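# Move turned shaft from lathe chuck to bench rest

## Task

Take the finished shaft out of the lathe chuck and place it in the bench rest. It must end up horizontal, with its thicker end against the stop, and the lathe door must be closed at the end. Only some pockets of the rest fit this shaft, so pick a matching one. Lower the shaft gently and move it slowly whenever it is in contact with the lathe, because an impact or quick scraping ruins it. Release it only over the very bottom of the pocket; if released off to one side it slides and can hit hard.

## Robot and tools

Robot: one six-joint arm with a two-finger gripper. Its base sits at (0, 0, +0.111) m in the scene frame, turned very slightly about z (quat_wxyz +1.000, 0, 0, -0.022). Scene frame: origin on the table top under the base, +z up, +y to the left when looking along +x. The lathe is behind the base, toward -x, and the arm may reach inside it. Its chuck faces +y, and its sliding door runs across the machine front with a protruding handle. The door does not stop for the arm.

Gripper axes: the fingers point along the gripper's +z and close along its y. The reported end_effector_position is the point between the pads when closed. The fingertips reach about 33 mm past that point when the gap is 40 mm or less, and only about 9 mm when fully open. The fingers can fold: grip parts with the outer quarter of each pad, near the tips. A grip deeper toward the palm can be loose, can be too hard, or can release. Tips pushed into a surface fold easily and hide the contact.

execute_actions(actions, cameras). actions is a list run in order. Each action may hold: rows (1 to 15 rows, each applied for one control step of 1/30 s), steps (1 to 450, default 15, at least the number of rows), until (a condition on lathe fields), and lathe (device commands). Each row has 9 numbers, all in [-1, 1]: dx, dy, dz, rx, ry, rz, position, force_limit, speed. The first six are an offset, not a pose: they are measured from the Hand target as it stood when the action began, along that Hand target's own axes. 1.0 equals 0.6 m or 180 degrees; rx, ry, rz form a single rotation vector. Every row in an action counts from that same start, so ramp values up row by row for a smooth start (0.01 per row is 6 mm per step). Repeating the same offset in a new action moves further. The last three are absolute gripper commands: position +1 is open at 140 mm, pads meet near -0.8, and -1 closes until blocked; force_limit -1 to +1 sets squeeze (about 14 N to 58 N for a slow close); speed -1 to +1 sets closing rate (about 30 to 250 mm/s), and faster closes grip harder. Resend your previous three gripper numbers to keep the grip unchanged; 0 is a real command. After the last row the arm keeps heading to that row's target. lathe accepts door ("open" or "shut"), chuck ("clamp" or "open"), or stop: true on its own. until lists fields such as door_state, chuck_state, seat_state, with a value or [comparison, value], e.g. [">=", 3]; numbers need a comparison. A bad value refuses the whole call. cameras: ["all"], [], or names (only cam_wrist). An empty actions list returns camera images and full state.

move(target, speed, blend, stop_force, zero, blocking, cameras). target is one 9-number row or a list of up to 15, all offsets from the same current Hand target in its own axes, same scale as rows. speed is in m/s, 0.002 to 3.6 (default 0.25), one value or one per target; turning is capped at twice that in rad/s. blend (metres) rounds corners between list targets; 0 stops at each. stop_force (3 to 120 N) halts the path when the wrist sensor feels that much push against travel; use small values and slow speeds for touching, and omit it when moving away from a contact. zero true (default) re-zeroes before the move. blocking=false returns early; then call wait or stop before new rows or moves. The result adds a move: line (done, off_target, moving, held, fault) plus limits. Neither done nor off_target proves nothing was touched.

wait(seconds 0 to 10) lets time run. stop brakes a running move. zoom_image(camera "cam_wrist", region [x0, y0, x1, y1] pixels, max 504 by 504) enlarges part of the latest wrist image (672x504). zero_wrist_force re-zeroes the force sensor. finished_scene(scene) ends the scene irreversibly; call it only once the shaft rests level in the right pocket and the door is shut.

Result lines: end_effector_position (m) and end_effector_quat_wxyz in scene frame, velocities, Hand target (origin of the next offsets), Tool commands, object_status (0 moving, 1 blocked opening, 2 blocked closing, meaning a part is likely held, 3 reached position or pads met), position_measured in counts (3 open, about 139 at 60 mm, 200 at 20 mm, 230 pads touching), Wrist force and torque in gripper axes, Wrist depth as a 7x7 grid of distances, joint positions and torques, motor temperatures, and lathe door_state (shut/open/between), chuck_state (open/clamped/closed_empty/between), seat_state (home/open, trustworthy only after clamping).

Suggested order: open the door, position the gripper around the shaft near the fingertips, close and confirm object_status 2, then open the chuck and pull the shaft out slowly along its axis. Carry it to a pocket sized for it, orient the thick end to the stop, lower slowly with a small stop_force, release at the pocket bottom, retreat, and shut the door.

Avoid: outside force near 150 N or joint contact torque above the limits (wrist joints 26.6 N m) causes a 10 s stop; the arm is stiff, so never aim past a firm contact. Do not sweep near the base. Watch for MOTOR HOT; at 85 °C the arm brakes for 30 to 60 s. Do not drop the shaft, release it while moving, let anything fall into the chip pan or onto the floor, or knock objects out of the work area.

Each tool is called after ">>>" as name(argument=value, ...) on one line, values as JSON.

## Session

>>> execute_actions(actions=[])

>>> execute_actions(actions=[{"lathe":{"door":"open"},"steps":15}])

Scene clock: 0.00 s.
end_effector_position=(+0.2996, -0.0607, +0.3185) position_measured=3 object_status=3 end_effector_quat_wxyz=(+0.000, +0.085, +0.996, +0.000)
Joint positions: [-0.608 -2.106 2.13 -1.595 -1.571 -0.482]
Joint velocities: within noise
Joint torques (N m): no reading
Motor temperatures (°C): [32 28 29 31 44 31]
Wrist force (N): no reading
Wrist torque (N m): no reading
Wrist force, peak (N): no reading
Wrist depth (mm): [392 391 389 396 - 392 394 / 412 408 419 408 412 415 412 / 433 439 438 436 440 435 435 / 454 144 464 463 452 447 125 / - 488 480 488 488 481 119 / - 525 532 529 520 518 512 / - 567 569 556 566 556 545]
Hand target: +0.2996, -0.0607, +0.3185; +0.000, +0.085, +0.996, +0.000
Tool commands: gripper/position=+1.0 gripper/force_limit=+1.0 gripper/speed=+1.0
lathe: door_state=shut chuck_state=clamped seat_state=home

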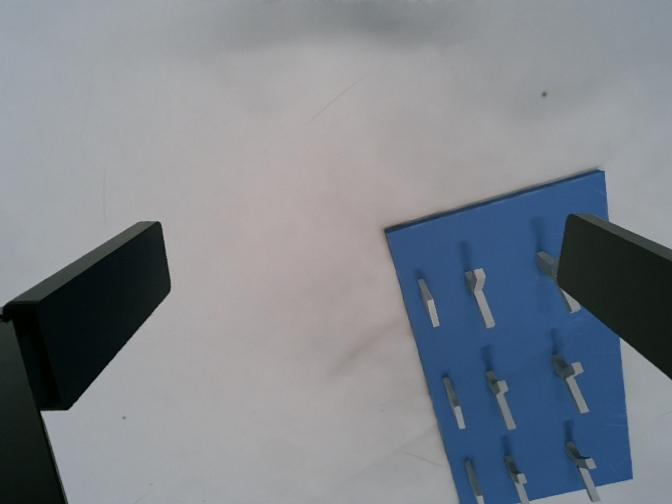

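Scene clock: 0.70 s.
end_effector_position=(+0.2996, -0.0607, +0.3185) position_measured=3 object_status=3 end_effector_quat_wxyz=(+0.000, +0.085, +0.996, +0.000)
Joint positions: [-0.608 -2.106 2.13 -1.595 -1.571 -0.482]
Joint torques (N m): [0.51 -1.96 -25.1 -3.11 0.23 -0.01]
Wrist force (N): [0.2 0.1 0.0]
Wrist torque (N m): [0.02 -0.04 0.00]
Wrist force, peak (N): [0.2 -0.3 0.0]
Wrist depth (mm): [390 392 388 391 394 391 394 / 419 414 413 409 415 416 414 / 436 438 437 432 437 441 435 / - 143 464 471 454 447 124 / - - - 495 490 482 119 / 535 529 536 533 512 516 515 / 570 571 550 573 548 552 546]
Hand target: +0.2996, -0.0607, +0.3185; +0.000, +0.085, +0.996, +0.000
Tool commands: gripper/position=+1.0 gripper/force_limit=+1.0 gripper/speed=+1.0
lathe: door_state=between chuck_state=clamped seat_state=home

>>> zoom_image(camera="cam_wrist", region=[370, 160, 650, 504])

Scaled by 1.465 from the camera's 672x504 image, which has a finer 960x720 frame.
This view is cut from an older image: the scene may have changed since it was taken.

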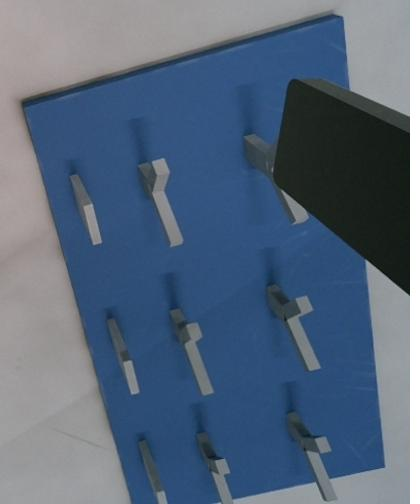

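>>> move(target=[-0.15, 0.27, 0, 0, 0, 0, 1, 1, 1], speed=0.3, cameras=["cam_wrist"])

>>> zoom_image(camera="cam_wrist", region=[180, 100, 504, 400])

Scene clock: 12.80 s.
end_effector_position=(+0.4156, +0.0837, +0.3185) position_measured=3 object_status=3 end_effector_quat_wxyz=(+0.000, +0.085, +0.996, +0.000) end_effector_velocity=(+0.000, +0.001, -0.001) end_effector_angular_velocity=(+0.002, +0.002, -0.003)
Joint positions: [-0.078 -1.772 1.926 -1.725 -1.571 0.048]
Joint velocities: [0.002 0.003 -0.001 0 0.002 0.005]
Joint torques (N m): [8.66 -6.37 -27.64 -1.16 2.48 1.62]
Wrist force (N): [-0.4 0.5 -0.2]
Wrist torque (N m): [0.08 0.12 0.01]
Wrist force, peak (N): [-1.9 3.4 -0.3]
Wrist depth (mm): [392 394 394 389 - 389 392 / 410 418 413 408 405 421 408 / - 436 428 422 425 430 - / - 144 460 452 450 - 124 / - 490 492 474 484 491 119 / - 530 527 515 509 530 527 / - 583 574 570 570 567 569]
Hand target: +0.4156, +0.0838, +0.3185; +0.000, +0.085, +0.996, +0.000
Off the commanded pose: 0.000 m, 0 deg.
lathe: door_state=open chuck_state=clamped seat_state=home
move: done
camera_calibration:
cam_wrist: T_world_to_cam=[[0.184535, 0.982793, -0.00798989, -0.146871], [0.926883, -0.171322, 0.33397, -0.471039], [0.326855, -0.069035, -0.94255, 0.312595], [0, 0, 0, 1]] pos_world=[0.361527, 0.0852246, 0.450776]

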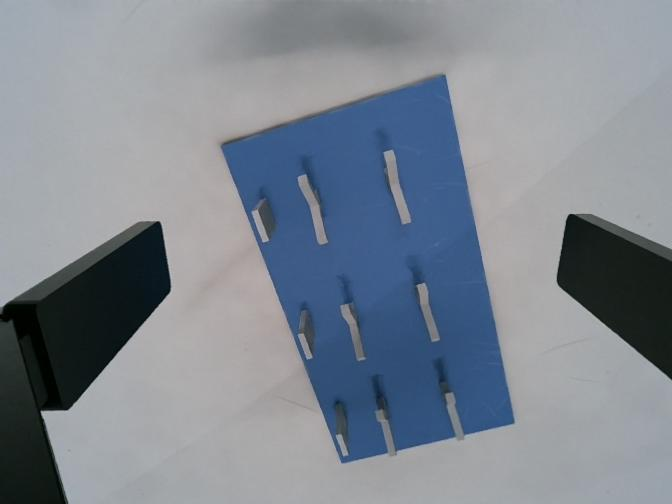

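Scaled by 1.556 from the camera's 672x504 image, which has a finer 960x720 frame.

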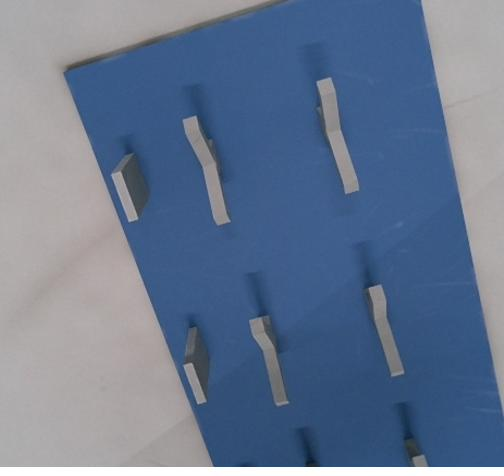

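>>> move(target=[[0.273, 0.41, -0.167, 0, 0, -0.25, 1, 1, 1], [0.75, 0.42, -0.217, 0, 0, -0.53, 1, 1, 1]], speed=0.3, blend=[0.08, 0], cameras=["cam_wrist"])

Scene clock: 28.33 s.
end_effector_position=(+0.0146, +0.4080, +0.4487) position_measured=3 object_status=3 end_effector_quat_wxyz=(+0.000, +0.680, -0.733, +0.000)
Joint positions: [1.246 -1.806 1.619 -1.383 -1.571 -0.293]
Joint torques (N m): [8.28 -22.77 -11.7 -5.66 -2.26 0.51]
Wrist force (N): [-0.1 0.7 -0.9]
Wrist torque (N m): [0.15 0.02 -0.09]
Wrist force, peak (N): [-0.4 2.8 -1.4]
Wrist depth (mm): [518 515 - 515 518 516 518 / - 532 - 543 541 542 646 / - - 577 - 560 584 580 / - 135 - - 599 607 124 / - 135 686 637 1544 1485 119 / - 1689 1653 1701 1689 1653 - / 1821 1821 1793 1779 1835 1835 1807]
Hand target: +0.0146, +0.4080, +0.4487; +0.000, +0.680, -0.733, +0.000
Off the commanded pose: 0.000 m, 0 deg.
lathe: door_state=open chuck_state=clamped seat_state=home
move: done
camera_calibration:
cam_wrist: T_world_to_cam=[[-0.995775, 0.0915474, -0.00720819, -0.0101057], [0.0839048, 0.938923, 0.333741, -0.527855], [0.0373211, 0.331726, -0.942637, 0.429522], [0, 0, 0, 1]] pos_world=[0.0181963, 0.354057, 0.580978]

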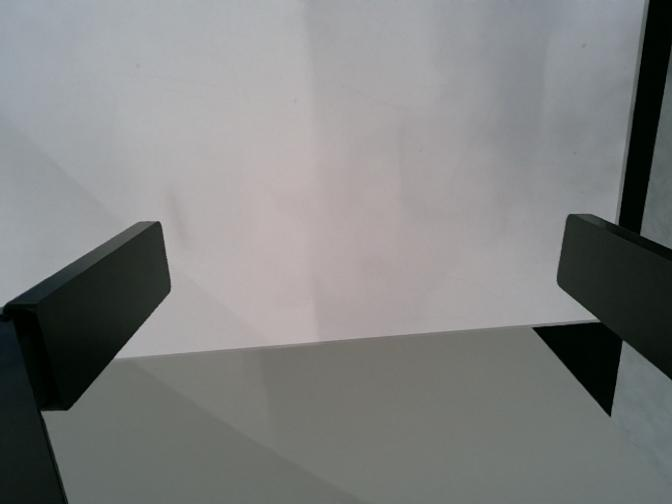

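>>> move(target=[0.063, 0.221, -0.085, -0.227, -0.211, -0.487, 1, 1, 1], speed=0.3, cameras=["cam_wrist"])

Scene clock: 40.10 s.
end_effector_position=(-0.1205, +0.3803, +0.4998) position_measured=3 object_status=3 end_effector_quat_wxyz=(+0.000, +0.906, +0.000, -0.423) end_effector_velocity=(+0.000, +0.000, +0.000) end_effector_angular_velocity=(+0.004, -0.001, +0.004)
Joint positions: [0.972 -1.79 1.613 -0.774 -0.91 -2.431]
Joint velocities: [0 0 -0.001 0 -0.001 -0.005]
Joint torques (N m): [-6.35 -14.24 -9.93 -2.7 -1.04 -1.62]
Wrist force (N): [0.4 0.0 -2.3]
Wrist torque (N m): [0.13 0.03 0.13]
Wrist force, peak (N): [0.9 0.1 -2.4]
Wrist depth (mm): [- 672 - - 644 - 630 / - - - - 975 1036 1022 / - - - - 1045 - - / - 134 - - - - 124 / - 134 - 495 890 - 119 / - 344 - - 918 - - / - 337 - 456 860 1586 1340]
Hand target: -0.1205, +0.3803, +0.4997; +0.000, +0.906, +0.000, -0.423
Off the commanded pose: 0.000 m, 0 deg.
lathe: door_state=open chuck_state=clamped seat_state=home
move: done
camera_calibration:
cam_wrist: T_world_to_cam=[[-0.0167812, -0.999833, 0.00722499, 0.38415], [-0.349301, 0.0126331, 0.936925, -0.508962], [-0.93686, 0.0131991, -0.349455, 0.199229], [0, 0, 0, 1]] pos_world=[0.0153152, 0.387886, 0.543705]

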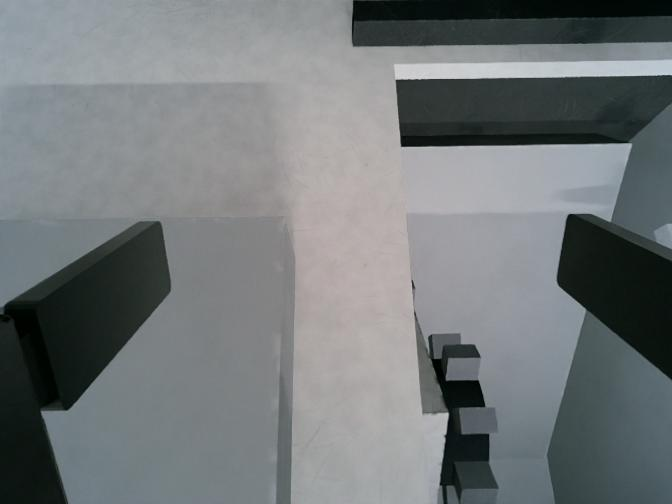

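>>> move(target=[-0.064, -0.067, -0.054, -0.170, 0, -0.143, 1, 1, 1], speed=0.3, cameras=["cam_wrist"])

Scene clock: 46.70 s.
end_effector_position=(-0.1203, +0.4205, +0.5499) position_measured=3 object_status=3 end_effector_quat_wxyz=(+0.144, +0.852, +0.310, -0.397)
Joint positions: [1.272 -1.27 0.9 -0.403 -1.171 -2.781]
Joint torques (N m): [3.7 -25.02 -34.12 -0.22 1.06 -1.26]
Wrist force (N): [0.8 -0.4 -1.6]
Wrist torque (N m): [0.04 -0.02 0.12]
Wrist force, peak (N): [0.4 -0.1 -2.9]
Wrist depth (mm): [- - - - 759 - 418 / 314 - - - 921 448 390 / 308 - - - 1310 1089 358 / - 134 - - 1148 - 125 / - - - 1121 1132 1018 119 / - - - - - 911 271 / 270 413 - - 951 904 250]
Hand target: -0.1203, +0.4205, +0.5500; +0.144, +0.852, +0.310, -0.397
Off the commanded pose: 0.000 m, 0 deg.
lathe: door_state=open chuck_state=clamped seat_state=home
move: done
camera_calibration:
cam_wrist: T_world_to_cam=[[0.629547, -0.776938, 0.00618873, 0.408515], [-0.27564, -0.215888, 0.936704, -0.4514], [-0.726425, -0.591405, -0.350067, 0.496202], [0, 0, 0, 1]] pos_world=[-0.0211497, 0.513395, 0.594004]

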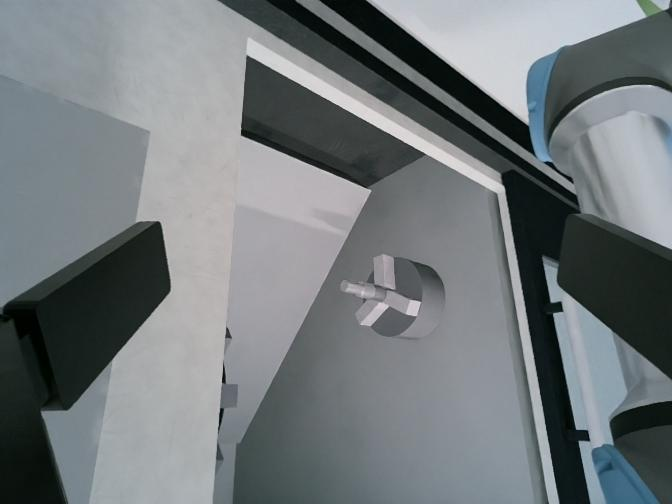

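>>> zoom_image(camera="cam_wrist", region=[320, 230, 460, 350])

Scaled by 3.600 from the camera's 672x504 image, which has a finer 960x720 frame.

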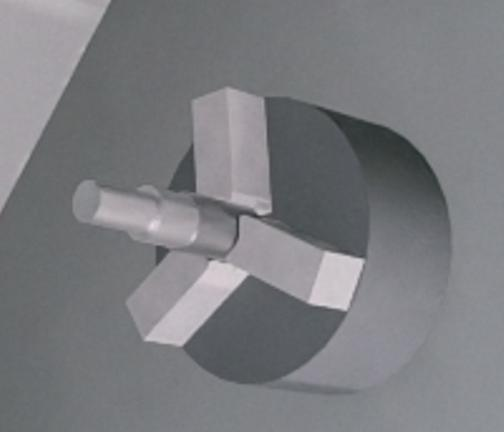

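>>> move(target=[[-0.169, -0.024, 0.201, -0.1213, 0.2594, -0.2599, 1, 1, 1], [-0.515, 0.177, 0.613, -0.1213, 0.2594, -0.2599, 1, 1, 1]], speed=0.3, blend=[0.05, 0], cameras=["cam_wrist"])

Scene clock: 80.50 s.
end_effector_position=(-0.4202, +0.0306, +0.5501) position_measured=3 object_status=3 end_effector_quat_wxyz=(-0.001, +0.707, +0.707, +0.000) end_effector_velocity=(+0.000, -0.001, -0.001) end_effector_angular_velocity=(+0.000, -0.001, -0.003)
Joint positions: [2.791 -1.701 1.264 -1.135 -1.572 -1.966]
Joint velocities: [0.003 0 0.001 0 0 0.006]
Joint torques (N m): [7.07 -12.28 -13.23 -0.19 2.31 1.37]
Wrist force (N): [0.1 0.1 -0.7]
Wrist torque (N m): [0.00 0.04 -0.02]
Wrist force, peak (N): [-3.3 -1.4 -0.6]
Wrist depth (mm): [- 731 - 1288 609 612 617 / - - 780 1396 642 633 554 / - 833 812 1448 670 709 574 / - 143 870 1504 - 709 124 / - - 967 1753 754 764 119 / 519 - - 1727 724 824 - / 418 - - 1943 - - -]
Hand target: -0.4203, +0.0305, +0.5500; -0.001, +0.707, +0.707, +0.000
Off the commanded pose: 0.000 m, 0 deg.
lathe: door_state=open chuck_state=clamped seat_state=home
move: done
camera_calibration:
cam_wrist: T_world_to_cam=[[0.999848, -0.0153572, -0.00826144, 0.434651], [-0.0117326, -0.942913, 0.332832, -0.152996], [-0.0129012, -0.332684, -0.94295, 0.665959], [0, 0, 0, 1]] pos_world=[-0.427788, 0.0839668, 0.682479]

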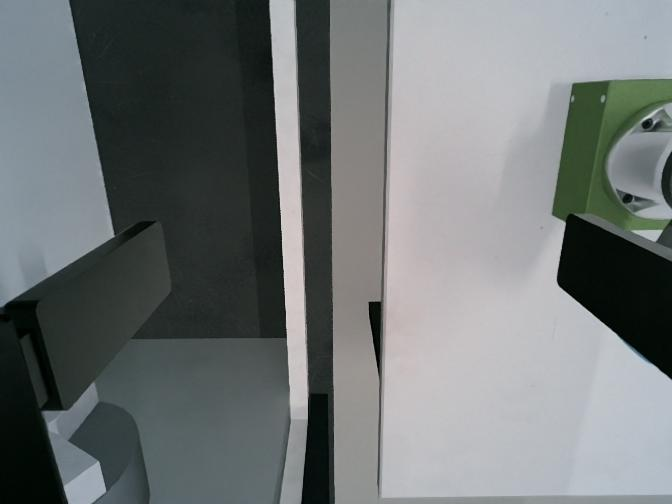

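>>> move(target=[-0.067, -0.333, 0.167, 0.389, 0, 0, 1, 1, 1], speed=0.25, cameras=["cam_wrist"])

Scene clock: 92.03 s.
end_effector_position=(-0.6201, -0.0098, +0.4499) position_measured=3 object_status=3 end_effector_quat_wxyz=(-0.406, +0.579, +0.580, -0.406) end_effector_velocity=(+0.000, -0.001, +0.000) end_effector_angular_velocity=(+0.000, +0.002, +0.002)
Joint positions: [2.795 -1.696 2.329 -3.401 -1.206 -1.711]
Joint velocities: [0 0.001 0.002 -0.005 0.002 0]
Joint torques (N m): [-8.04 -5.91 -33.53 -6.23 2.2 0.5]
Wrist force (N): [0.1 1.8 -1.6]
Wrist torque (N m): [0.56 0.17 0.18]
Wrist force, peak (N): [-0.2 3.1 -0.3]
Wrist depth (mm): [345 349 426 587 - - 454 / - - - - - 515 - / 1089 - 713 - 592 - - / - 134 - - - - 124 / - 134 - 1000 607 - 119 / - - 668 436 372 - - / - - - 411 377 405 -]
Hand target: -0.6201, -0.0098, +0.4499; -0.406, +0.579, +0.580, -0.406
Off the commanded pose: 0.000 m, 0 deg.
lathe: door_state=open chuck_state=clamped seat_state=home
move: done
camera_calibration:
cam_wrist: T_world_to_cam=[[0.334027, -0.0148901, -0.942446, 0.640508], [0.310522, -0.942319, 0.124945, 0.133328], [-0.889945, -0.334386, -0.310136, -0.273064], [0, 0, 0, 1]] pos_world=[-0.49836, 0.0438661, 0.502298]

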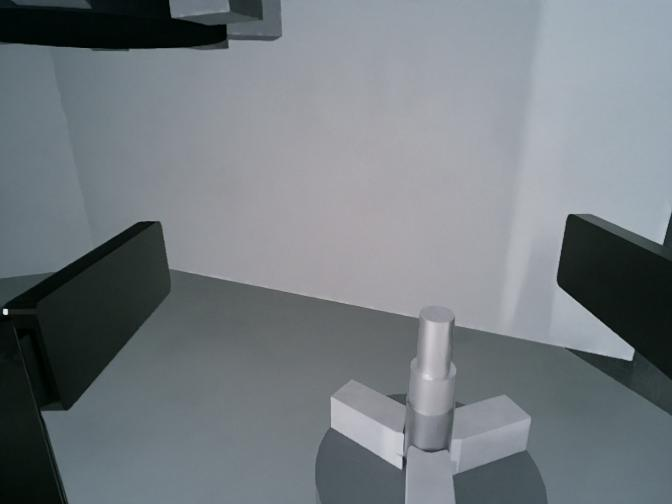

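>>> zoom_image(camera="cam_wrist", region=[310, 290, 560, 504])

Scaled by 2.016 from the camera's 672x504 image, which has a finer 960x720 frame.

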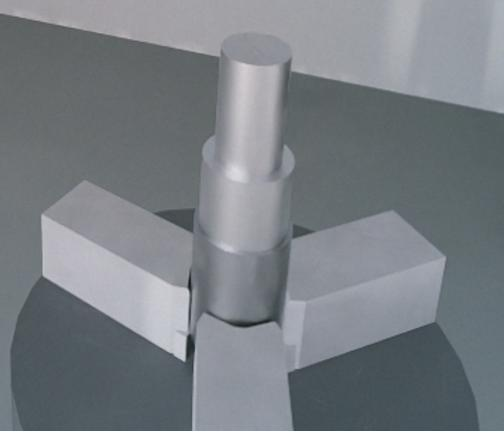

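>>> move(target=[-0.342, 0.127, 0.138, 0, 0, 0, 1, 1, 1], speed=0.2, cameras=["cam_wrist"])

>>> zoom_image(camera="cam_wrist", region=[210, 60, 510, 360])

Scene clock: 119.27 s.
end_effector_position=(-0.6718, -0.2149, +0.3499) position_measured=3 object_status=3 end_effector_quat_wxyz=(-0.406, +0.578, +0.580, -0.406)
Joint positions: [3.389 -1.23 2.148 -3.705 -1.762 -1.502]
Joint torques (N m): [7.91 -22.27 -12.82 -0.61 -0.89 -0.65]
Wrist force (N): [0.3 2.3 -1.3]
Wrist torque (N m): [0.71 0.07 0.16]
Wrist force, peak (N): [-2.4 3.1 0.0]
Wrist depth (mm): [- - - 196 410 - 382 / - - 543 205 - - 399 / - - - 214 - 442 - / - 134 280 225 254 266 125 / - 225 253 183 249 246 119 / - 333 176 158 190 200 345 / - 264 177 164 171 260 265]
Hand target: -0.6718, -0.2149, +0.3498; -0.406, +0.579, +0.580, -0.406
Off the commanded pose: 0.000 m, 0 deg.
lathe: door_state=open chuck_state=clamped seat_state=home
move: done
camera_calibration:
cam_wrist: T_world_to_cam=[[0.333787, -0.0150114, -0.942529, 0.56036], [0.310714, -0.942243, 0.125043, -0.031315], [-0.889968, -0.334594, -0.309844, -0.418835], [0, 0, 0, 1]] pos_world=[-0.550061, -0.161234, 0.402298]

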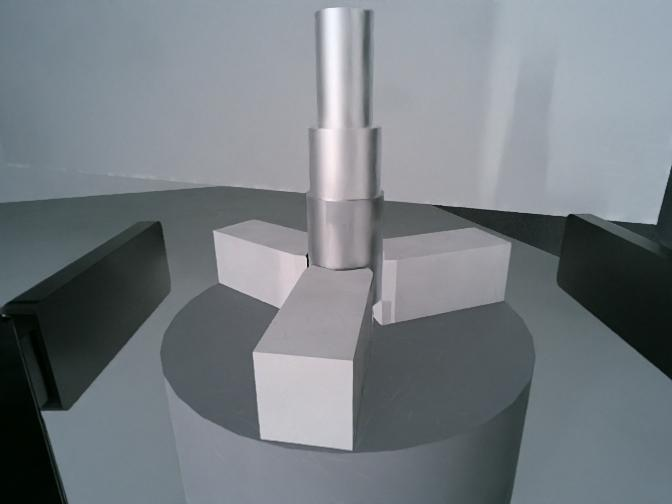

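Scaled by 1.680 from the camera's 672x504 image, which has a finer 960x720 frame.

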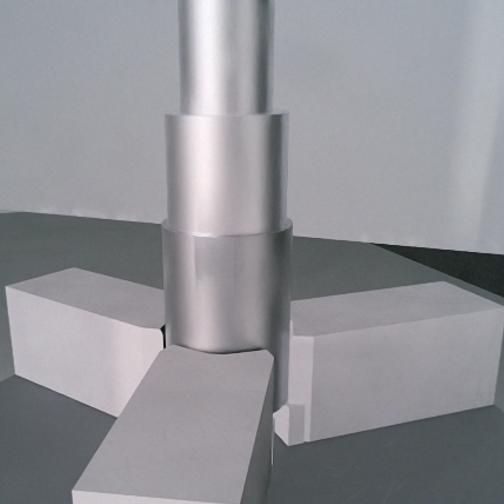

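>>> move(target=[0.0267, -0.0083, 0.125, 0, 0, 0, 0.4, -1, 0], speed=0.08, cameras=["cam_wrist"])

>>> zoom_image(camera="cam_wrist", region=[100, 0, 600, 500])

Scene clock: 141.83 s.
end_effector_position=(-0.7440, -0.1989, +0.3289) position_measured=78 object_status=3 end_effector_quat_wxyz=(-0.406, +0.579, +0.580, -0.406)
Joint positions: [3.326 -1.086 1.99 -3.694 -1.703 -1.524]
Joint torques (N m): [7.63 -41.14 -7.48 -5.65 -2.28 1.44]
Wrist force (N): [0.3 2.1 -1.4]
Wrist torque (N m): [0.60 0.03 0.11]
Wrist force, peak (N): [-0.2 2.3 -2.3]
Wrist depth (mm): [560 - - 128 365 - - / - - - 134 380 361 - / - - - 139 - 364 348 / - - 154 147 602 134 349 / - 93 213 153 189 131 99 / - - 205 157 179 194 - / - - 173 124 172 172 -]
Hand target: -0.7440, -0.1989, +0.3289; -0.406, +0.579, +0.580, -0.406
Off the commanded pose: 0.000 m, 0 deg.
lathe: door_state=open chuck_state=clamped seat_state=home
move: done
camera_calibration:
cam_wrist: T_world_to_cam=[[0.334171, -0.0149359, -0.942394, 0.565139], [0.310591, -0.94228, 0.125069, 0.0087593], [-0.889867, -0.334493, -0.310244, -0.484102], [0, 0, 0, 1]] pos_world=[-0.62236, -0.145234, 0.381298]

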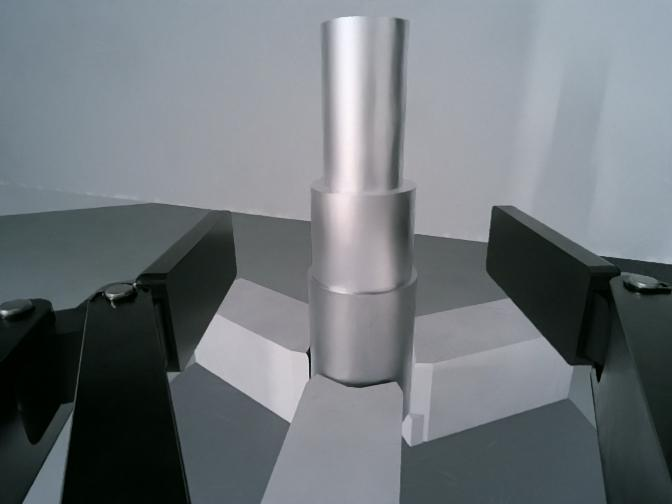

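Scaled by 1.008 from the camera's 672x504 image, which has a finer 960x720 frame.

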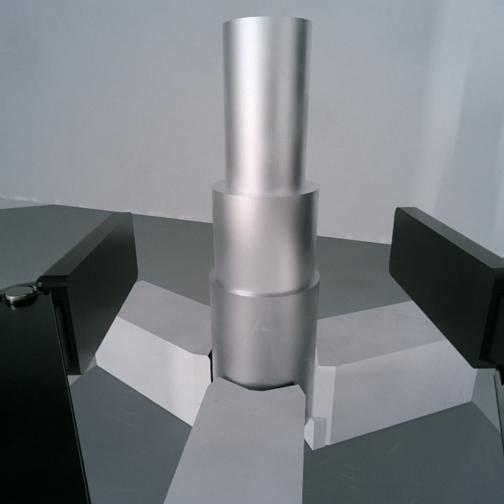

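>>> execute_actions(actions=[{"rows":[[0.0025,0,0,0,0,0,0.4,-1,0]],"steps":20},{"rows":[[0,0,0,0,0,0,-1,-1,-1]],"steps":120}], cameras=["cam_wrist"])

>>> zoom_image(camera="cam_wrist", region=[200, 130, 500, 380])

Scene clock: 153.37 s.
end_effector_position=(-0.7440, -0.1974, +0.3290) position_measured=173 object_status=2 end_effector_quat_wxyz=(-0.406, +0.579, +0.580, -0.406)
Joint positions: [3.323 -1.087 1.991 -3.695 -1.7 -1.525]
Joint torques (N m): [8.33 -32.38 -13.25 -8.95 3.53 0.17]
Wrist force (N): [5.2 13.0 -15.8]
Wrist torque (N m): [0.21 0.09 0.43]
Wrist force, peak (N): [5.1 13.3 -16.1]
Wrist depth (mm): [- - - 133 364 341 304 / - - 474 134 - 356 329 / - - - 142 144 377 342 / 886 - 125 146 146 394 486 / - - 91 151 151 83 94 / - 74 - 156 172 - - / - - - 125 168 - -]
Hand target: -0.7440, -0.1974, +0.3289; -0.406, +0.579, +0.580, -0.406
Off the commanded pose: 0.000 m, 0 deg.
lathe: door_state=open chuck_state=clamped seat_state=home
camera_calibration:
cam_wrist: T_world_to_cam=[[0.333974, -0.0150121, -0.942463, 0.565019], [0.310584, -0.942282, 0.125069, 0.0100433], [-0.889943, -0.334484, -0.310035, -0.48367], [0, 0, 0, 1]] pos_world=[-0.62226, -0.143834, 0.381298]

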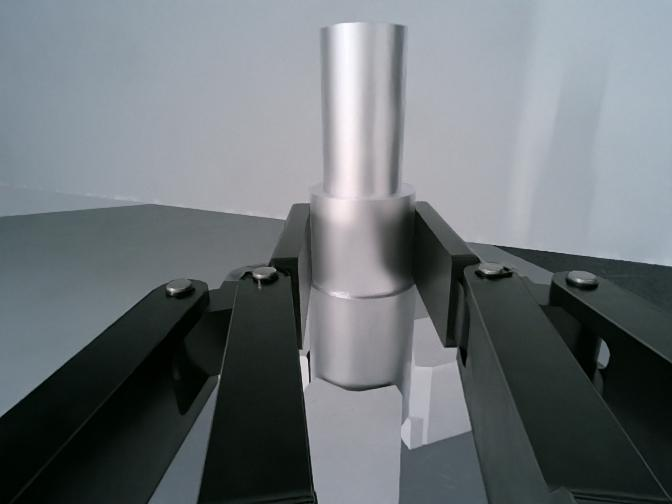

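Scaled by 1.680 from the camera's 672x504 image, which has a finer 960x720 frame.

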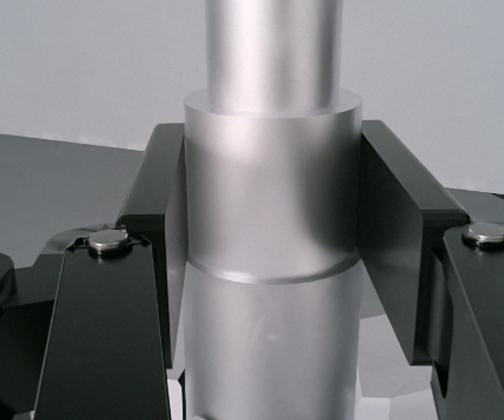

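>>> execute_actions(actions=[{"rows":[[0.0002,0.0004,-0.0004,0,0,0,-1,-1,-1],[0.0004,0.001,-0.001,0,0,0,-1,-1,-1]],"steps":20}])

Scene clock: 156.80 s.
end_effector_position=(-0.7432, -0.1972, +0.3286) position_measured=173 object_status=2 end_effector_quat_wxyz=(-0.406, +0.579, +0.580, -0.406)
Joint positions: [3.322 -1.087 1.994 -3.697 -1.7 -1.525]
Joint torques (N m): [-5.22 -43.88 -18.77 1.49 -2.76 -1.82]
Wrist force (N): [-2.9 -9.7 16.1]
Wrist torque (N m): [0.69 0.06 0.31]
Wrist force, peak (N): [5.2 13.2 -15.8]
Wrist depth (mm): [- 543 - 129 - 337 313 / - - - 134 - - 326 / - - - 142 156 385 - / 745 752 - 147 147 - - / - - 91 152 154 83 - / - 74 - 156 173 - - / - - - 125 162 - -]
Hand target: -0.7432, -0.1972, +0.3286; -0.406, +0.579, +0.580, -0.406
Off the commanded pose: 0.000 m, 0 deg.
lathe: door_state=open chuck_state=clamped seat_state=home

>>> execute_actions(actions=[{"rows":[[-0.0002,-0.0005,0.00055,0,0,0,-1,-1,-1]],"steps":15},{"rows":[[0,0,0,0,0,0,-0.98,1,-1]],"steps":60}])

Scene clock: 161.23 s.
end_effector_position=(-0.7436, -0.1973, +0.3288) position_measured=176 object_status=2 end_effector_quat_wxyz=(-0.406, +0.579, +0.580, -0.406)
Joint positions: [3.322 -1.087 1.993 -3.696 -1.7 -1.525]
Joint torques (N m): [-4.81 -23.28 -36.69 -1.15 4 0.9]
Wrist force (N): [7.0 11.3 -49.6]
Wrist torque (N m): [0.36 0.07 0.65]
Wrist force, peak (N): [7.1 11.5 -49.9]
Wrist depth (mm): [- - 459 133 358 341 - / - - 495 134 - 353 345 / - 581 517 142 394 381 345 / 777 - 735 146 146 390 345 / - - 91 151 151 83 - / - 74 - 157 172 - - / - - - 125 161 - -]
Hand target: -0.7436, -0.1973, +0.3288; -0.406, +0.579, +0.580, -0.406
Off the commanded pose: 0.000 m, 0 deg.
lathe: door_state=open chuck_state=clamped seat_state=home

>>> execute_actions(actions=[{"rows":[[0,0.0001,-0.0004,0,0,0,-0.98,1,-1],[0,0.0002,-0.0008,0,0,0,-0.98,1,-1],[0,0.0003,-0.0013,0,0,0,-0.98,1,-1]],"steps":20}], cameras=["cam_wrist"])

>>> zoom_image(camera="cam_wrist", region=[200, 130, 500, 380])

Scene clock: 165.00 s.
end_effector_position=(-0.7428, -0.1973, +0.3288) position_measured=176 object_status=2 end_effector_quat_wxyz=(-0.406, +0.579, +0.580, -0.406)
Joint positions: [3.323 -1.088 1.995 -3.697 -1.7 -1.525]
Joint torques (N m): [21.62 -60.61 18.96 -7.81 -4.48 0.79]
Wrist force (N): [-7.7 -21.2 93.3]
Wrist torque (N m): [0.25 -0.01 0.58]
Wrist force, peak (N): [-7.7 -21.2 93.3]
Wrist depth (mm): [- 538 - 129 359 343 316 / - - 477 134 - - - / - - - 142 389 - 331 / 835 - - 146 147 - 482 / - - 91 151 152 83 - / - 74 - 156 170 - - / - - - 125 136 - -]
Hand target: -0.7428, -0.1973, +0.3288; -0.406, +0.579, +0.580, -0.406
Off the commanded pose: 0.000 m, 0 deg.
lathe: door_state=open chuck_state=clamped seat_state=home
camera_calibration:
cam_wrist: T_world_to_cam=[[0.333974, -0.0150106, -0.942463, 0.56456], [0.310585, -0.942282, 0.125068, 0.00990359], [-0.889943, -0.334484, -0.310035, -0.482655], [0, 0, 0, 1]] pos_world=[-0.62116, -0.143634, 0.381198]

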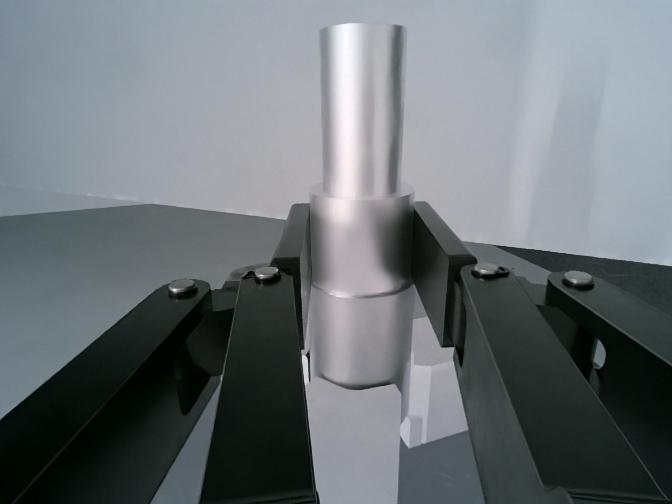

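Scaled by 1.680 from the camera's 672x504 image, which has a finer 960x720 frame.

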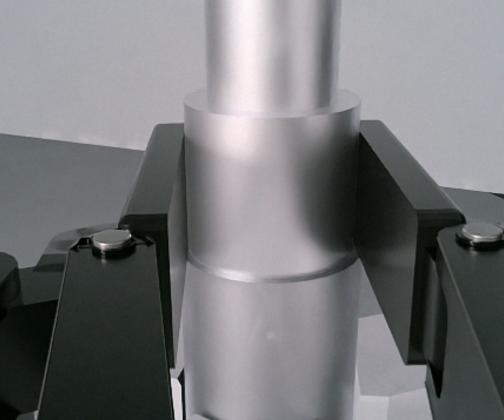

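>>> execute_actions(actions=[{"rows":[[0,-0.00005,0.0003,0,0,0,-0.98,1,-1],[0,-0.0001,0.0006,0,0,0,-0.98,1,-1],[0,-0.0002,0.00075,0,0,0,-0.98,1,-1]],"steps":20}])

Scene clock: 168.00 s.
end_effector_position=(-0.7433, -0.1973, +0.3288) position_measured=176 object_status=2 end_effector_quat_wxyz=(-0.406, +0.579, +0.580, -0.406)
Joint positions: [3.323 -1.088 1.994 -3.696 -1.7 -1.525]
Joint torques (N m): [-6.86 -25.62 -31.55 -0.34 3.36 -1.91]
Wrist force (N): [4.2 1.1 -11.6]
Wrist torque (N m): [-0.09 0.06 0.62]
Wrist force, peak (N): [-7.8 -21.2 95.9]
Wrist depth (mm): [- - - 129 371 - 313 / - 569 - 135 - - 321 / 932 532 - 142 400 380 - / - - - 146 149 383 500 / - - 91 151 154 83 - / - 74 - 157 172 - - / - - - 125 162 - -]
Hand target: -0.7433, -0.1973, +0.3288; -0.406, +0.579, +0.580, -0.406
Off the commanded pose: 0.000 m, 0 deg.
lathe: door_state=open chuck_state=clamped seat_state=home

>>> execute_actions(actions=[{"lathe":{"chuck":"open"},"steps":150,"until":{"lathe":{"chuck_state":"open"}}}])

Scene clock: 169.77 s.
end_effector_position=(-0.7433, -0.1973, +0.3288) position_measured=176 object_status=2 end_effector_quat_wxyz=(-0.406, +0.579, +0.580, -0.406)
Joint positions: [3.322 -1.087 1.994 -3.696 -1.7 -1.525]
Joint torques (N m): [1.21 -43.8 -19.17 -7.01 0.66 -0.89]
Wrist force (N): [4.3 5.5 0.5]
Wrist torque (N m): [0.45 0.07 0.15]
Wrist force, peak (N): [3.4 1.6 -15.1]
Wrist depth (mm): [- - 448 130 367 338 - / - - - 134 377 347 335 / - 523 - 142 405 - 345 / 747 752 - 146 148 - 505 / - - 91 151 154 83 - / - 74 - 157 173 - - / - - - 125 136 - -]
Hand target: -0.7433, -0.1973, +0.3288; -0.406, +0.579, +0.580, -0.406
Tool commands: gripper/position=-0.98 gripper/force_limit=+1.0 gripper/speed=-1.0
Off the commanded pose: 0.000 m, 0 deg.
lathe: door_state=open chuck_state=open seat_state=home

>>> move(target=[0.025, 0, 0, 0, 0, 0, -0.98, 1, -1], speed=0.01, cameras=["cam_wrist"])

Scene clock: 173.27 s.
end_effector_position=(-0.7433, -0.1822, +0.3288) position_measured=176 object_status=2 end_effector_quat_wxyz=(-0.406, +0.579, +0.580, -0.406)
Joint positions: [3.291 -1.097 2.011 -3.705 -1.67 -1.536]
Joint torques (N m): [7.03 -45.47 -13.22 -7.46 0.32 -0.84]
Wrist force (N): [0.6 5.4 0.3]
Wrist torque (N m): [0.37 -0.03 0.05]
Wrist force, peak (N): [4.1 5.7 0.4]
Wrist depth (mm): [- - - 133 - - - / 593 - 468 134 - 361 - / 1195 - - 142 144 375 341 / - - - 146 147 - - / - - 91 151 151 83 - / - 74 - 163 172 - - / - - - 144 179 - -]
Hand target: -0.7433, -0.1823, +0.3288; -0.406, +0.579, +0.580, -0.406
Off the commanded pose: 0.000 m, 0 deg.
lathe: door_state=open chuck_state=open seat_state=open
move: done
camera_calibration:
cam_wrist: T_world_to_cam=[[0.333974, -0.0150121, -0.942463, 0.564954], [0.310584, -0.942282, 0.125069, 0.0242864], [-0.889943, -0.334484, -0.310035, -0.47805], [0, 0, 0, 1]] pos_world=[-0.62166, -0.128534, 0.381198]

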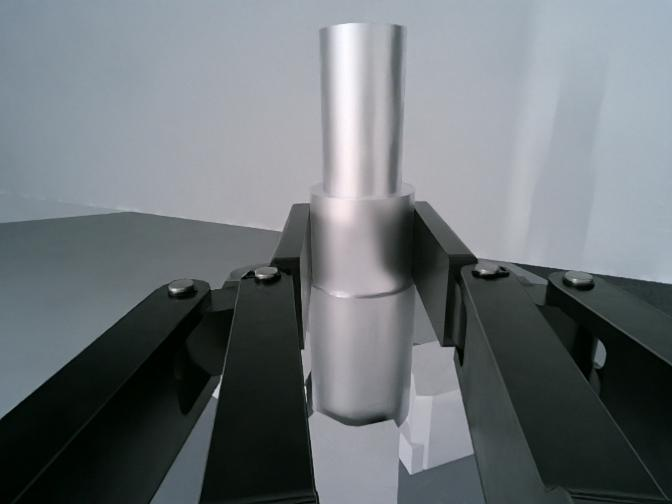

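>>> move(target=[[0.055, 0, 0, 0, 0, 0, -0.98, 1, -1],[0.243, -0.157, -0.057, 0, 0, 0, -0.98, 1, -1]], speed=[0.012, 0.15], cameras=["cam_wrist"])

Scene clock: 180.33 s.
end_effector_position=(-0.7435, -0.0366, +0.4293) position_measured=176 object_status=2 end_effector_quat_wxyz=(-0.406, +0.578, +0.579, -0.406)
Joint positions: [2.966 -1.351 2.031 -3.465 -1.365 -1.648]
Joint torques (N m): [-7.24 -36.41 -9.73 -5.41 0.45 1.18]
Wrist force (N): [0.4 5.7 -0.3]
Wrist torque (N m): [0.42 0.05 0.01]
Wrist force, peak (N): [-1.9 7.5 1.1]
Wrist depth (mm): [- 567 530 128 - 415 - / - - 587 134 - - 380 / 1160 - - 142 146 - - / - 759 - 146 146 450 - / - - 91 151 152 83 - / - 74 - 164 168 - - / - - - - - - -]
Hand target: -0.7434, -0.0366, +0.4292; -0.406, +0.579, +0.580, -0.406
Off the commanded pose: 0.000 m, 0 deg.
lathe: door_state=open chuck_state=open seat_state=open
move: done
camera_calibration:
cam_wrist: T_world_to_cam=[[0.333829, -0.0149648, -0.942515, 0.661729], [0.310517, -0.942321, 0.124944, 0.148882], [-0.890021, -0.334377, -0.309927, -0.398446], [0, 0, 0, 1]] pos_world=[-0.62176, 0.016966, 0.481598]

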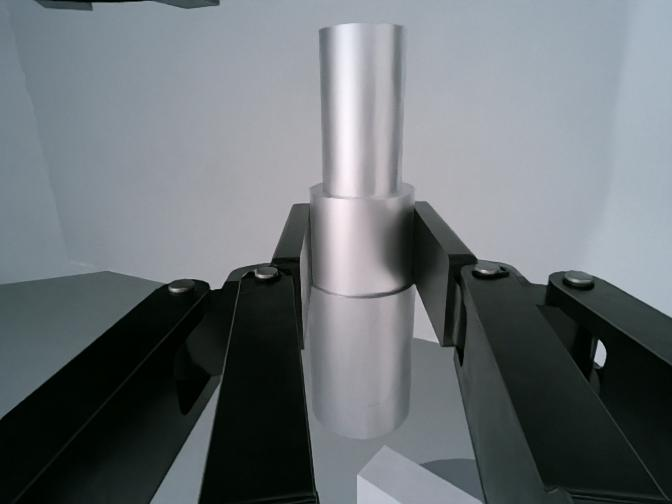

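>>> move(target=[[0.044, 0.038, -0.205, 0, 0, 0, -0.98, 1, -1],[0.111, -0.005, -0.5755, -0.389, 0, 0, -0.98, 1, -1]], speed=[0.2, 0.25], blend=[0.04, 0])

Scene clock: 192.73 s.
end_effector_position=(-0.4200, +0.0301, +0.5498) position_measured=176 object_status=2 end_effector_quat_wxyz=(-0.001, +0.707, +0.707, +0.000)
Joint positions: [2.792 -1.702 1.266 -1.135 -1.572 -1.965]
Joint torques (N m): [-7.09 -14.48 -33.92 -0.68 0.84 -1.51]
Wrist force (N): [0.3 -0.2 3.8]
Wrist torque (N m): [-0.07 0.04 -0.05]
Wrist force, peak (N): [0.3 6.7 -0.6]
Wrist depth (mm): [- 726 - 131 627 605 604 / - - 762 134 640 642 547 / - 809 - 142 154 664 562 / 666 - - 146 147 - 479 / - - 91 151 152 83 - / - 74 - 164 168 - - / - - - 1959 - - -]
Hand target: -0.4199, +0.0302, +0.5499; -0.001, +0.707, +0.707, +0.000
Off the commanded pose: 0.000 m, 0 deg.
lathe: door_state=open chuck_state=open seat_state=open
move: done

>>> move(target=[[0.5, 0.283, 0, 0, 0, 0, -0.98, 1, -1],[0.65, 0.7, 0.05, 0, 0, 0, -0.98, 1, -1]], speed=0.28, blend=[0.08, 0])

>>> execute_actions(actions=[{"lathe":{"door":"shut"},"steps":2}])

>>> move(target=[[-0.15, 0.467, 0.033, 0, 0, 0, -0.98, 1, -1],[-0.58, 0.633, 0.05, 0, 0, 0, -0.98, 1, -1]], speed=0.28, blend=[0.08, 0], cameras=["cam_wrist"])

Scene clock: 199.07 s.
end_effector_position=(-0.0004, +0.4206, +0.5201) position_measured=176 object_status=2 end_effector_quat_wxyz=(-0.001, +0.707, +0.707, +0.000) end_effector_velocity=(+0.001, +0.000, -0.001) end_effector_angular_velocity=(-0.001, +0.001, +0.002)
Joint positions: [1.292 -1.732 1.372 -1.212 -1.57 -3.464]
Joint velocities: [-0.003 0 0.001 0 0.001 -0.005]
Joint torques (N m): [-8.1 -17.44 -13.31 -0.93 -1.22 -1.38]
Wrist force (N): [0.1 0.2 3.9]
Wrist torque (N m): [0.01 0.07 -0.05]
Wrist force, peak (N): [1.7 4.8 4.3]
Wrist depth (mm): [706 574 593 131 570 581 - / - - - 134 587 632 672 / - - 662 142 637 644 - / 670 - 670 146 149 - 750 / - - 91 151 152 83 - / - 74 - 164 168 - - / - - - 513 - - -]
Hand target: -0.0003, +0.4206, +0.5200; -0.001, +0.707, +0.707, +0.000
Off the commanded pose: 0.000 m, 0 deg.
lathe: door_state=open chuck_state=open seat_state=open
move: done

Scene clock: 199.33 s.
end_effector_position=(-0.0003, +0.4206, +0.5201) position_measured=176 object_status=2 end_effector_quat_wxyz=(-0.001, +0.707, +0.707, +0.000)
Joint positions: [1.292 -1.732 1.373 -1.212 -1.57 -3.465]
Joint torques (N m): [-7.44 -16.25 -12.46 -0.79 -2.2 -1.63]
Wrist force (N): [0.3 0.4 3.9]
Wrist torque (N m): [0.06 0.02 -0.04]
Wrist force, peak (N): [0.3 0.4 3.9]
Wrist depth (mm): [- 577 - 131 580 577 580 / - 610 601 134 618 - 623 / - 589 651 142 146 646 648 / - - - 146 147 672 - / - - 91 151 152 83 - / - 74 - 164 168 - - / - - - 513 - - -]
Hand target: -0.0003, +0.4206, +0.5200; -0.001, +0.707, +0.707, +0.000
Tool commands: gripper/position=-0.98 gripper/force_limit=+1.0 gripper/speed=-1.0
Off the commanded pose: 0.000 m, 0 deg.
lathe: door_state=between chuck_state=open seat_state=open

Scene clock: 201.87 s.
end_effector_position=(+0.3799, +0.0731, +0.4895) position_measured=176 object_status=2 end_effector_quat_wxyz=(-0.001, +0.707, +0.707, +0.000) end_effector_velocity=(+0.000, -0.002, +0.000) end_effector_angular_velocity=(-0.001, +0.000, +0.002)
Joint positions: [-0.12 -1.835 1.532 -1.268 -1.57 -4.876]
Joint velocities: [-0.004 -0.001 0 0.001 -0.001 -0.006]
Joint torques (N m): [-8.86 -20.7 -17.33 -0.57 -1.76 -1.58]
Wrist force (N): [0.1 0.3 4.7]
Wrist torque (N m): [0.03 0.07 -0.01]
Wrist force, peak (N): [-4.4 1.8 4.8]
Wrist depth (mm): [558 545 552 136 540 543 540 / 482 604 - 134 571 573 562 / 493 532 - 142 595 599 599 / 500 552 639 146 149 668 653 / - - 91 151 152 83 - / - 74 - 164 168 - - / - - - 812 - - -]
Hand target: +0.3798, +0.0730, +0.4894; -0.001, +0.707, +0.707, +0.000
Off the commanded pose: 0.000 m, 0 deg.
lathe: door_state=shut chuck_state=open seat_state=open
move: done
camera_calibration:
cam_wrist: T_world_to_cam=[[0.999847, -0.0155748, -0.00797058, -0.36523], [-0.0120334, -0.942879, 0.332918, -0.08328], [-0.0127004, -0.332771, -0.942922, 0.633101], [0, 0, 0, 1]] pos_world=[0.372212, 0.126466, 0.621779]

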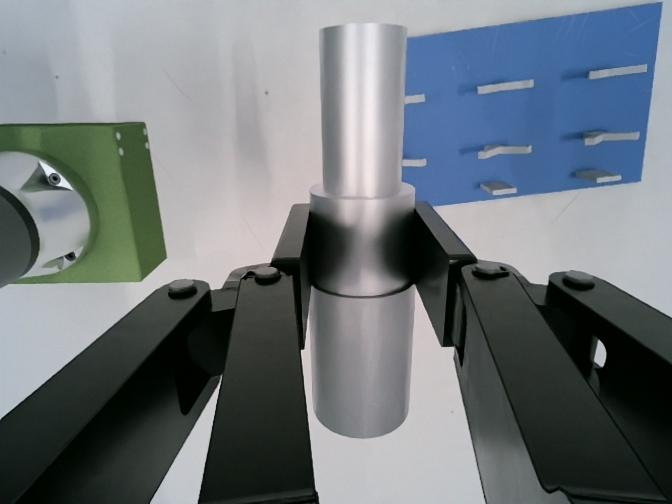

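>>> move(target=[0.468, 0.08, 0.427, 0, -0.222, 0, -0.98, 1, -1], speed=0.25, cameras=["cam_wrist"])

>>> zoom_image(camera="cam_wrist", region=[400, 0, 672, 272])

Scene clock: 217.50 s.
end_effector_position=(+0.4274, +0.3540, +0.2334) position_measured=176 object_status=2 end_effector_quat_wxyz=(+0.241, +0.664, +0.665, -0.241)
Joint positions: [0.765 -1.016 1.311 -1.362 -2.073 -3.86]
Joint torques (N m): [8.68 -39.34 -36.27 -1.63 -0.44 1.57]
Wrist force (N): [4.0 0.1 1.6]
Wrist torque (N m): [0.14 -0.01 0.13]
Wrist force, peak (N): [9.3 0.1 1.9]
Wrist depth (mm): [299 300 301 137 291 305 304 / 359 357 367 134 354 359 361 / 436 436 416 142 403 422 406 / 479 562 - 146 149 521 472 / 482 - 91 151 152 83 - / - 74 - 164 168 - - / - - - - - - -]
Hand target: +0.4274, +0.3541, +0.2335; +0.241, +0.664, +0.665, -0.241
Off the commanded pose: 0.000 m, 0 deg.
lathe: door_state=shut chuck_state=open seat_state=open
move: done
camera_calibration:
cam_wrist: T_world_to_cam=[[0.999856, -0.0165237, 0.00397667, -0.412816], [-0.0118315, -0.508759, 0.860828, -0.00964535], [-0.0122009, -0.86075, -0.508881, 0.571209], [0, 0, 0, 1]] pos_world=[0.419612, 0.47994, 0.300622]

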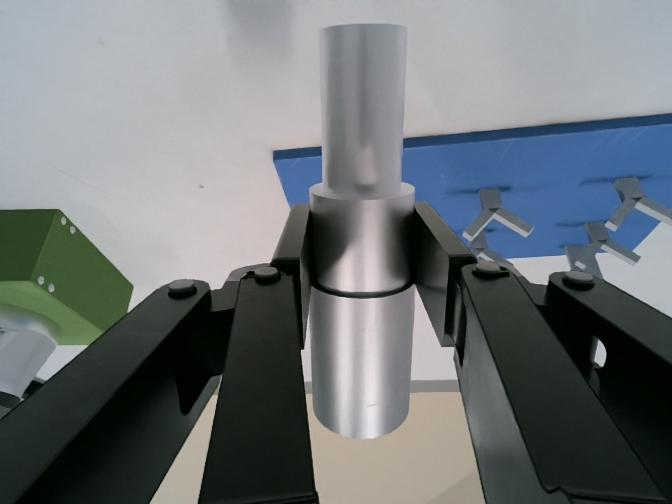

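Scaled by 1.853 from the camera's 672x504 image, which has a finer 960x720 frame.

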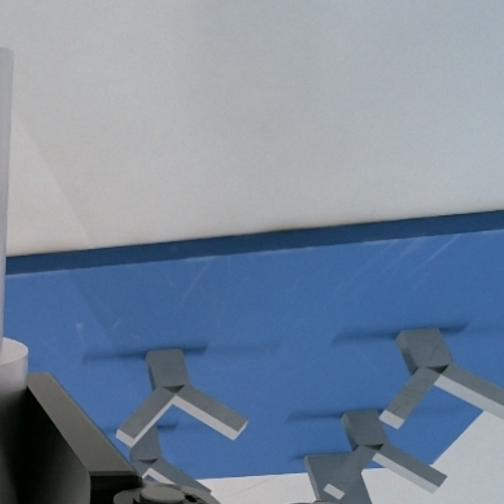

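>>> move(target=[0.156, -0.162, -0.037, 0, -0.139, 0, -0.98, 1, -1], speed=0.2, cameras=["cam_wrist"])

>>> zoom_image(camera="cam_wrist", region=[400, 0, 672, 272])

Scene clock: 224.23 s.
end_effector_position=(+0.3301, +0.4400, +0.1905) position_measured=176 object_status=2 end_effector_quat_wxyz=(+0.379, +0.596, +0.597, -0.379)
Joint positions: [1.016 -0.587 0.844 -0.773 -2.106 -3.423]
Joint torques (N m): [7.46 -52.29 -31.21 3.39 -3.28 1.47]
Wrist force (N): [5.0 -0.3 -0.4]
Wrist torque (N m): [0.14 0.15 0.24]
Wrist force, peak (N): [7.4 -1.8 -1.4]
Wrist depth (mm): [299 300 301 136 286 323 313 / 391 414 424 134 431 403 405 / 503 506 688 142 518 595 577 / 531 547 126 146 147 6134 5550 / - - 91 151 152 83 - / - 74 - 164 168 - - / - - - - - - -]
Hand target: +0.3301, +0.4401, +0.1905; +0.379, +0.596, +0.597, -0.380
Off the commanded pose: 0.000 m, 0 deg.
lathe: door_state=shut chuck_state=open seat_state=open
move: done
camera_calibration:
cam_wrist: T_world_to_cam=[[0.999857, -0.0129239, 0.0109266, -0.316903], [-0.0121315, -0.0971574, 0.995195, -0.136667], [-0.0118002, -0.995185, -0.0973003, 0.602819], [0, 0, 0, 1]] pos_world=[0.322313, 0.582543, 0.198127]

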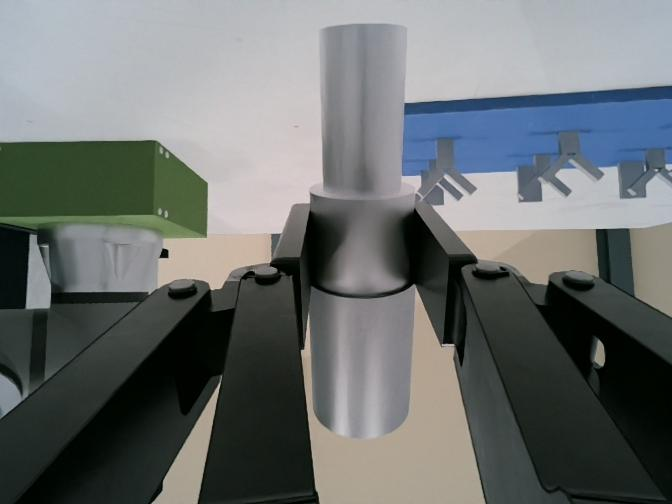

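Scaled by 1.853 from the camera's 672x504 image, which has a finer 960x720 frame.

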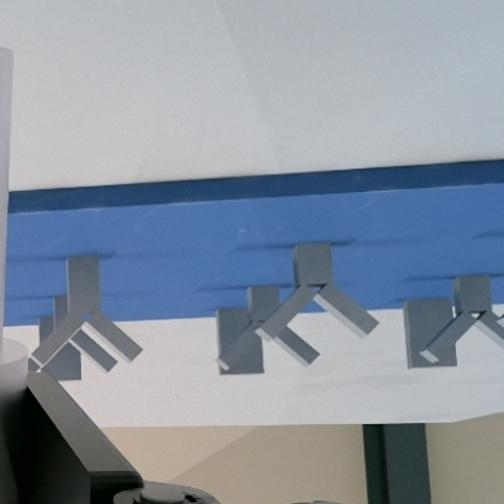

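>>> zoom_image(camera="cam_wrist", region=[405, 110, 545, 215])

>>> zoom_image(camera="cam_wrist", region=[505, 110, 645, 215])

>>> zoom_image(camera="cam_wrist", region=[590, 110, 672, 215])

Scaled by 3.600 from the camera's 672x504 image, which has a finer 960x720 frame.

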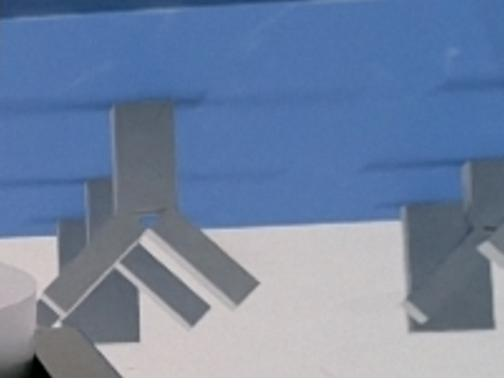

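Scaled by 3.600 from the camera's 672x504 image, which has a finer 960x720 frame.

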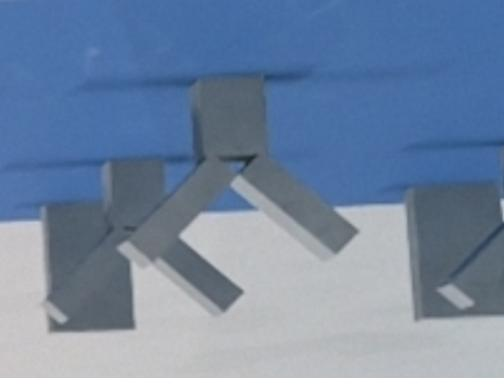

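Scaled by 4.800 from the camera's 672x504 image, which has a finer 960x720 frame.

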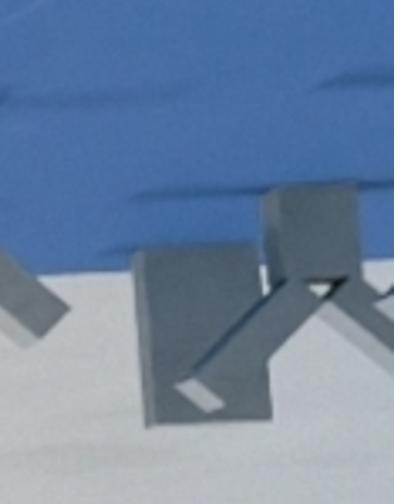

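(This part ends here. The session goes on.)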